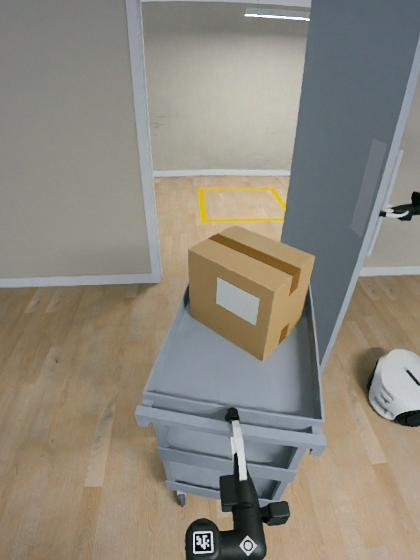

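>>> move(blocking=false, r2={"base":{"translate_m":0.4},"pace":"slow","contact_limits":{"translate_m":0.5}}, cameras=[])

>>> wait(seconds=6, cameras=["r2_head_camera"])

Scene clock: 729.60 s.
move: r2 moving
r1: as last shown
r1.base_tilt: forward=-1.6 right=+1.3
r1.lidar_m: 0.74 0.43 0.72 0.74 1.29 4.55 2.59 1.60 1.41 1.42 1.36 1.21
r1.motor_effort: lift_m=+25(25) arm_m=-5(5) wheel_0=+10(11) wheel_1=+0(1) wheel_2=+6(6)
r1.servo_current: wrist_yaw_rad=52(59) wrist_pitch_rad=46(46) wrist_roll_rad=52(59) gripper_m=65(72)
r1.contact_limits: translate_m 0.8
r1.wrist_depth_mm: - - 247 164 236 231 228 / - - 247 164 236 230 228 / - - 247 171 236 232 228 / - - 248 164 236 234 229 / - 732 248 164 237 233 229 / - 732 183 164 236 234 229 / - 143 247 162 176 232 231
r2.base_odometry: x=-0.794 y=-2.104 heading=-2.123
r2.turned_by_wheels: +0.001
r2.turned_by_imu: +0.001
r2.base_tilt: forward=-0.7 right=+0.1
r2.lidar_m: 0.43 0.51 2.24 2.13 2.20 2.95 3.71 3.75 2.72 2.61 1.32 0.44
r2.base_status: translate_m moving
r2.joint_positions: lift_m=+0.690 arm_m=+0.035 wrist_yaw_rad=+0.001 wrist_pitch_rad=+0.002 wrist_roll_rad=+1.569 gripper_m=-0.029
r2.joint_status: not commanded
r2.measured_speeds: translate_m=+0.050 strafe_m=+0.000 rotate_rad=+0.002 lift_m=+0.000 arm_m=+0.000 wrist_yaw_rad=+0.000 wrist_pitch_rad=+0.000 wrist_roll_rad=+0.000
r2.motor_effort: lift_m=+21(21) arm_m=-3(4) wheel_0=+6(13) wheel_1=+7(8) wheel_2=-10(11)
r2.servo_current: wrist_yaw_rad=46(59) wrist_pitch_rad=46(46) wrist_roll_rad=59(59) gripper_m=98(98)
r2.contact_limits: arm_m 0.2; translate_m 0.5
r2.hand_pose: x=+0.4944 y=-0.0871 z=+0.8674 quat_wxyz=(+0.708, +0.706, +0.001, +0.000) (m; r2's base frame)
r2.wrist_depth_mm: - - - 138 192 - - / - 535 508 143 200 - - / - 452 436 148 208 - - / - - 492 155 216 - - / - - 580 163 224 - - / - - 185 167 181 1756 - / - - - - 245 1618 484
pictures: none
No camera images: "cameras" was empty.

Scene clock: 734.37 s.
earlier move: r2 done
r1.base_odometry: x=-2.455 y=+1.325 heading=-0.257
r1.turned_by_wheels: +0.000
r1.turned_by_imu: +0.000
r1.base_tilt: forward=-1.6 right=+1.2
r1.lidar_m: 0.72 0.43 0.82 0.85 4.02 4.54 2.57 1.60 1.39 1.41 1.39 1.22
r1.base_status: not commanded
r1.joint_positions: lift_m=+0.870 arm_m=+0.100 wrist_yaw_rad=+1.342 wrist_pitch_rad=+0.002 wrist_roll_rad=+0.000 gripper_m=-0.037
r1.joint_status: not commanded
r1.measured_speeds: all 0
r1.motor_effort: lift_m=+25(25) arm_m=-5(5) wheel_0=+10(11) wheel_1=+1(1) wheel_2=+6(6)
r1.servo_current: wrist_yaw_rad=78(78) wrist_pitch_rad=39(52) wrist_roll_rad=46(78) gripper_m=65(78)
r1.contact_limits: translate_m 0.8
r1.hand_pose: x=+0.4214 y=+0.2611 z=+1.0471 quat_wxyz=(+0.783, -0.001, +0.001, +0.622) (m; r1's base frame)
r1.wrist_depth_mm: - - 246 164 236 231 228 / - - 247 165 236 232 228 / - - 248 172 236 231 228 / - - 248 163 238 233 228 / 1118 - 249 164 239 233 229 / - 960 183 164 236 233 229 / - 153 248 162 176 232 230
r2.base_odometry: x=-0.997 y=-2.433 heading=-2.123
r2.turned_by_wheels: +0.000
r2.turned_by_imu: +0.002
r2.base_tilt: forward=-0.7 right=+0.0
r2.lidar_m: 0.43 0.49 2.25 2.13 2.22 3.00 4.16 3.79 2.74 2.60 1.09 0.44
r2.base_status: done
r2.joint_positions: lift_m=+0.690 arm_m=+0.035 wrist_yaw_rad=+0.001 wrist_pitch_rad=+0.002 wrist_roll_rad=+1.569 gripper_m=-0.029
r2.joint_status: not commanded
r2.measured_speeds: all 0
r2.motor_effort: lift_m=+21(22) arm_m=-4(4) wheel_0=+6(13) wheel_1=+4(9) wheel_2=-6(12)
r2.servo_current: wrist_yaw_rad=33(65) wrist_pitch_rad=39(46) wrist_roll_rad=52(59) gripper_m=85(98)
r2.contact_limits: arm_m 0.2; translate_m 0.5
r2.hand_pose: x=+0.4944 y=-0.0871 z=+0.8674 quat_wxyz=(+0.708, +0.706, +0.001, +0.000) (m; r2's base frame)
r2.wrist_depth_mm: - - - 146 204 - - / 1661 - 564 151 207 778 - / 1661 496 449 154 213 778 - / 1618 - 480 158 220 - - / 1576 - 549 165 228 - - / - - 187 169 180 - - / - - - - 241 1537 504
wait: 4.77 of 6 s (r2 has come to rest)
pictures: r2_head_camera
Images, in order (width x height): r2_head_camera 420x560.

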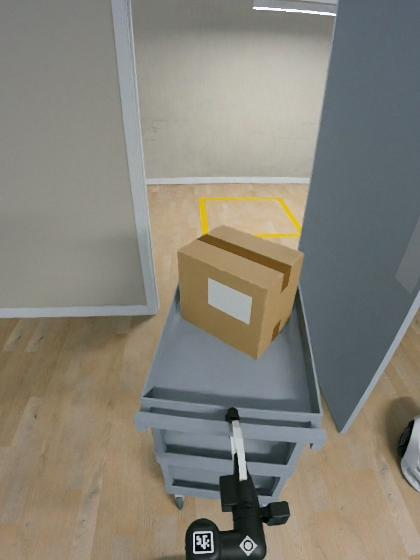

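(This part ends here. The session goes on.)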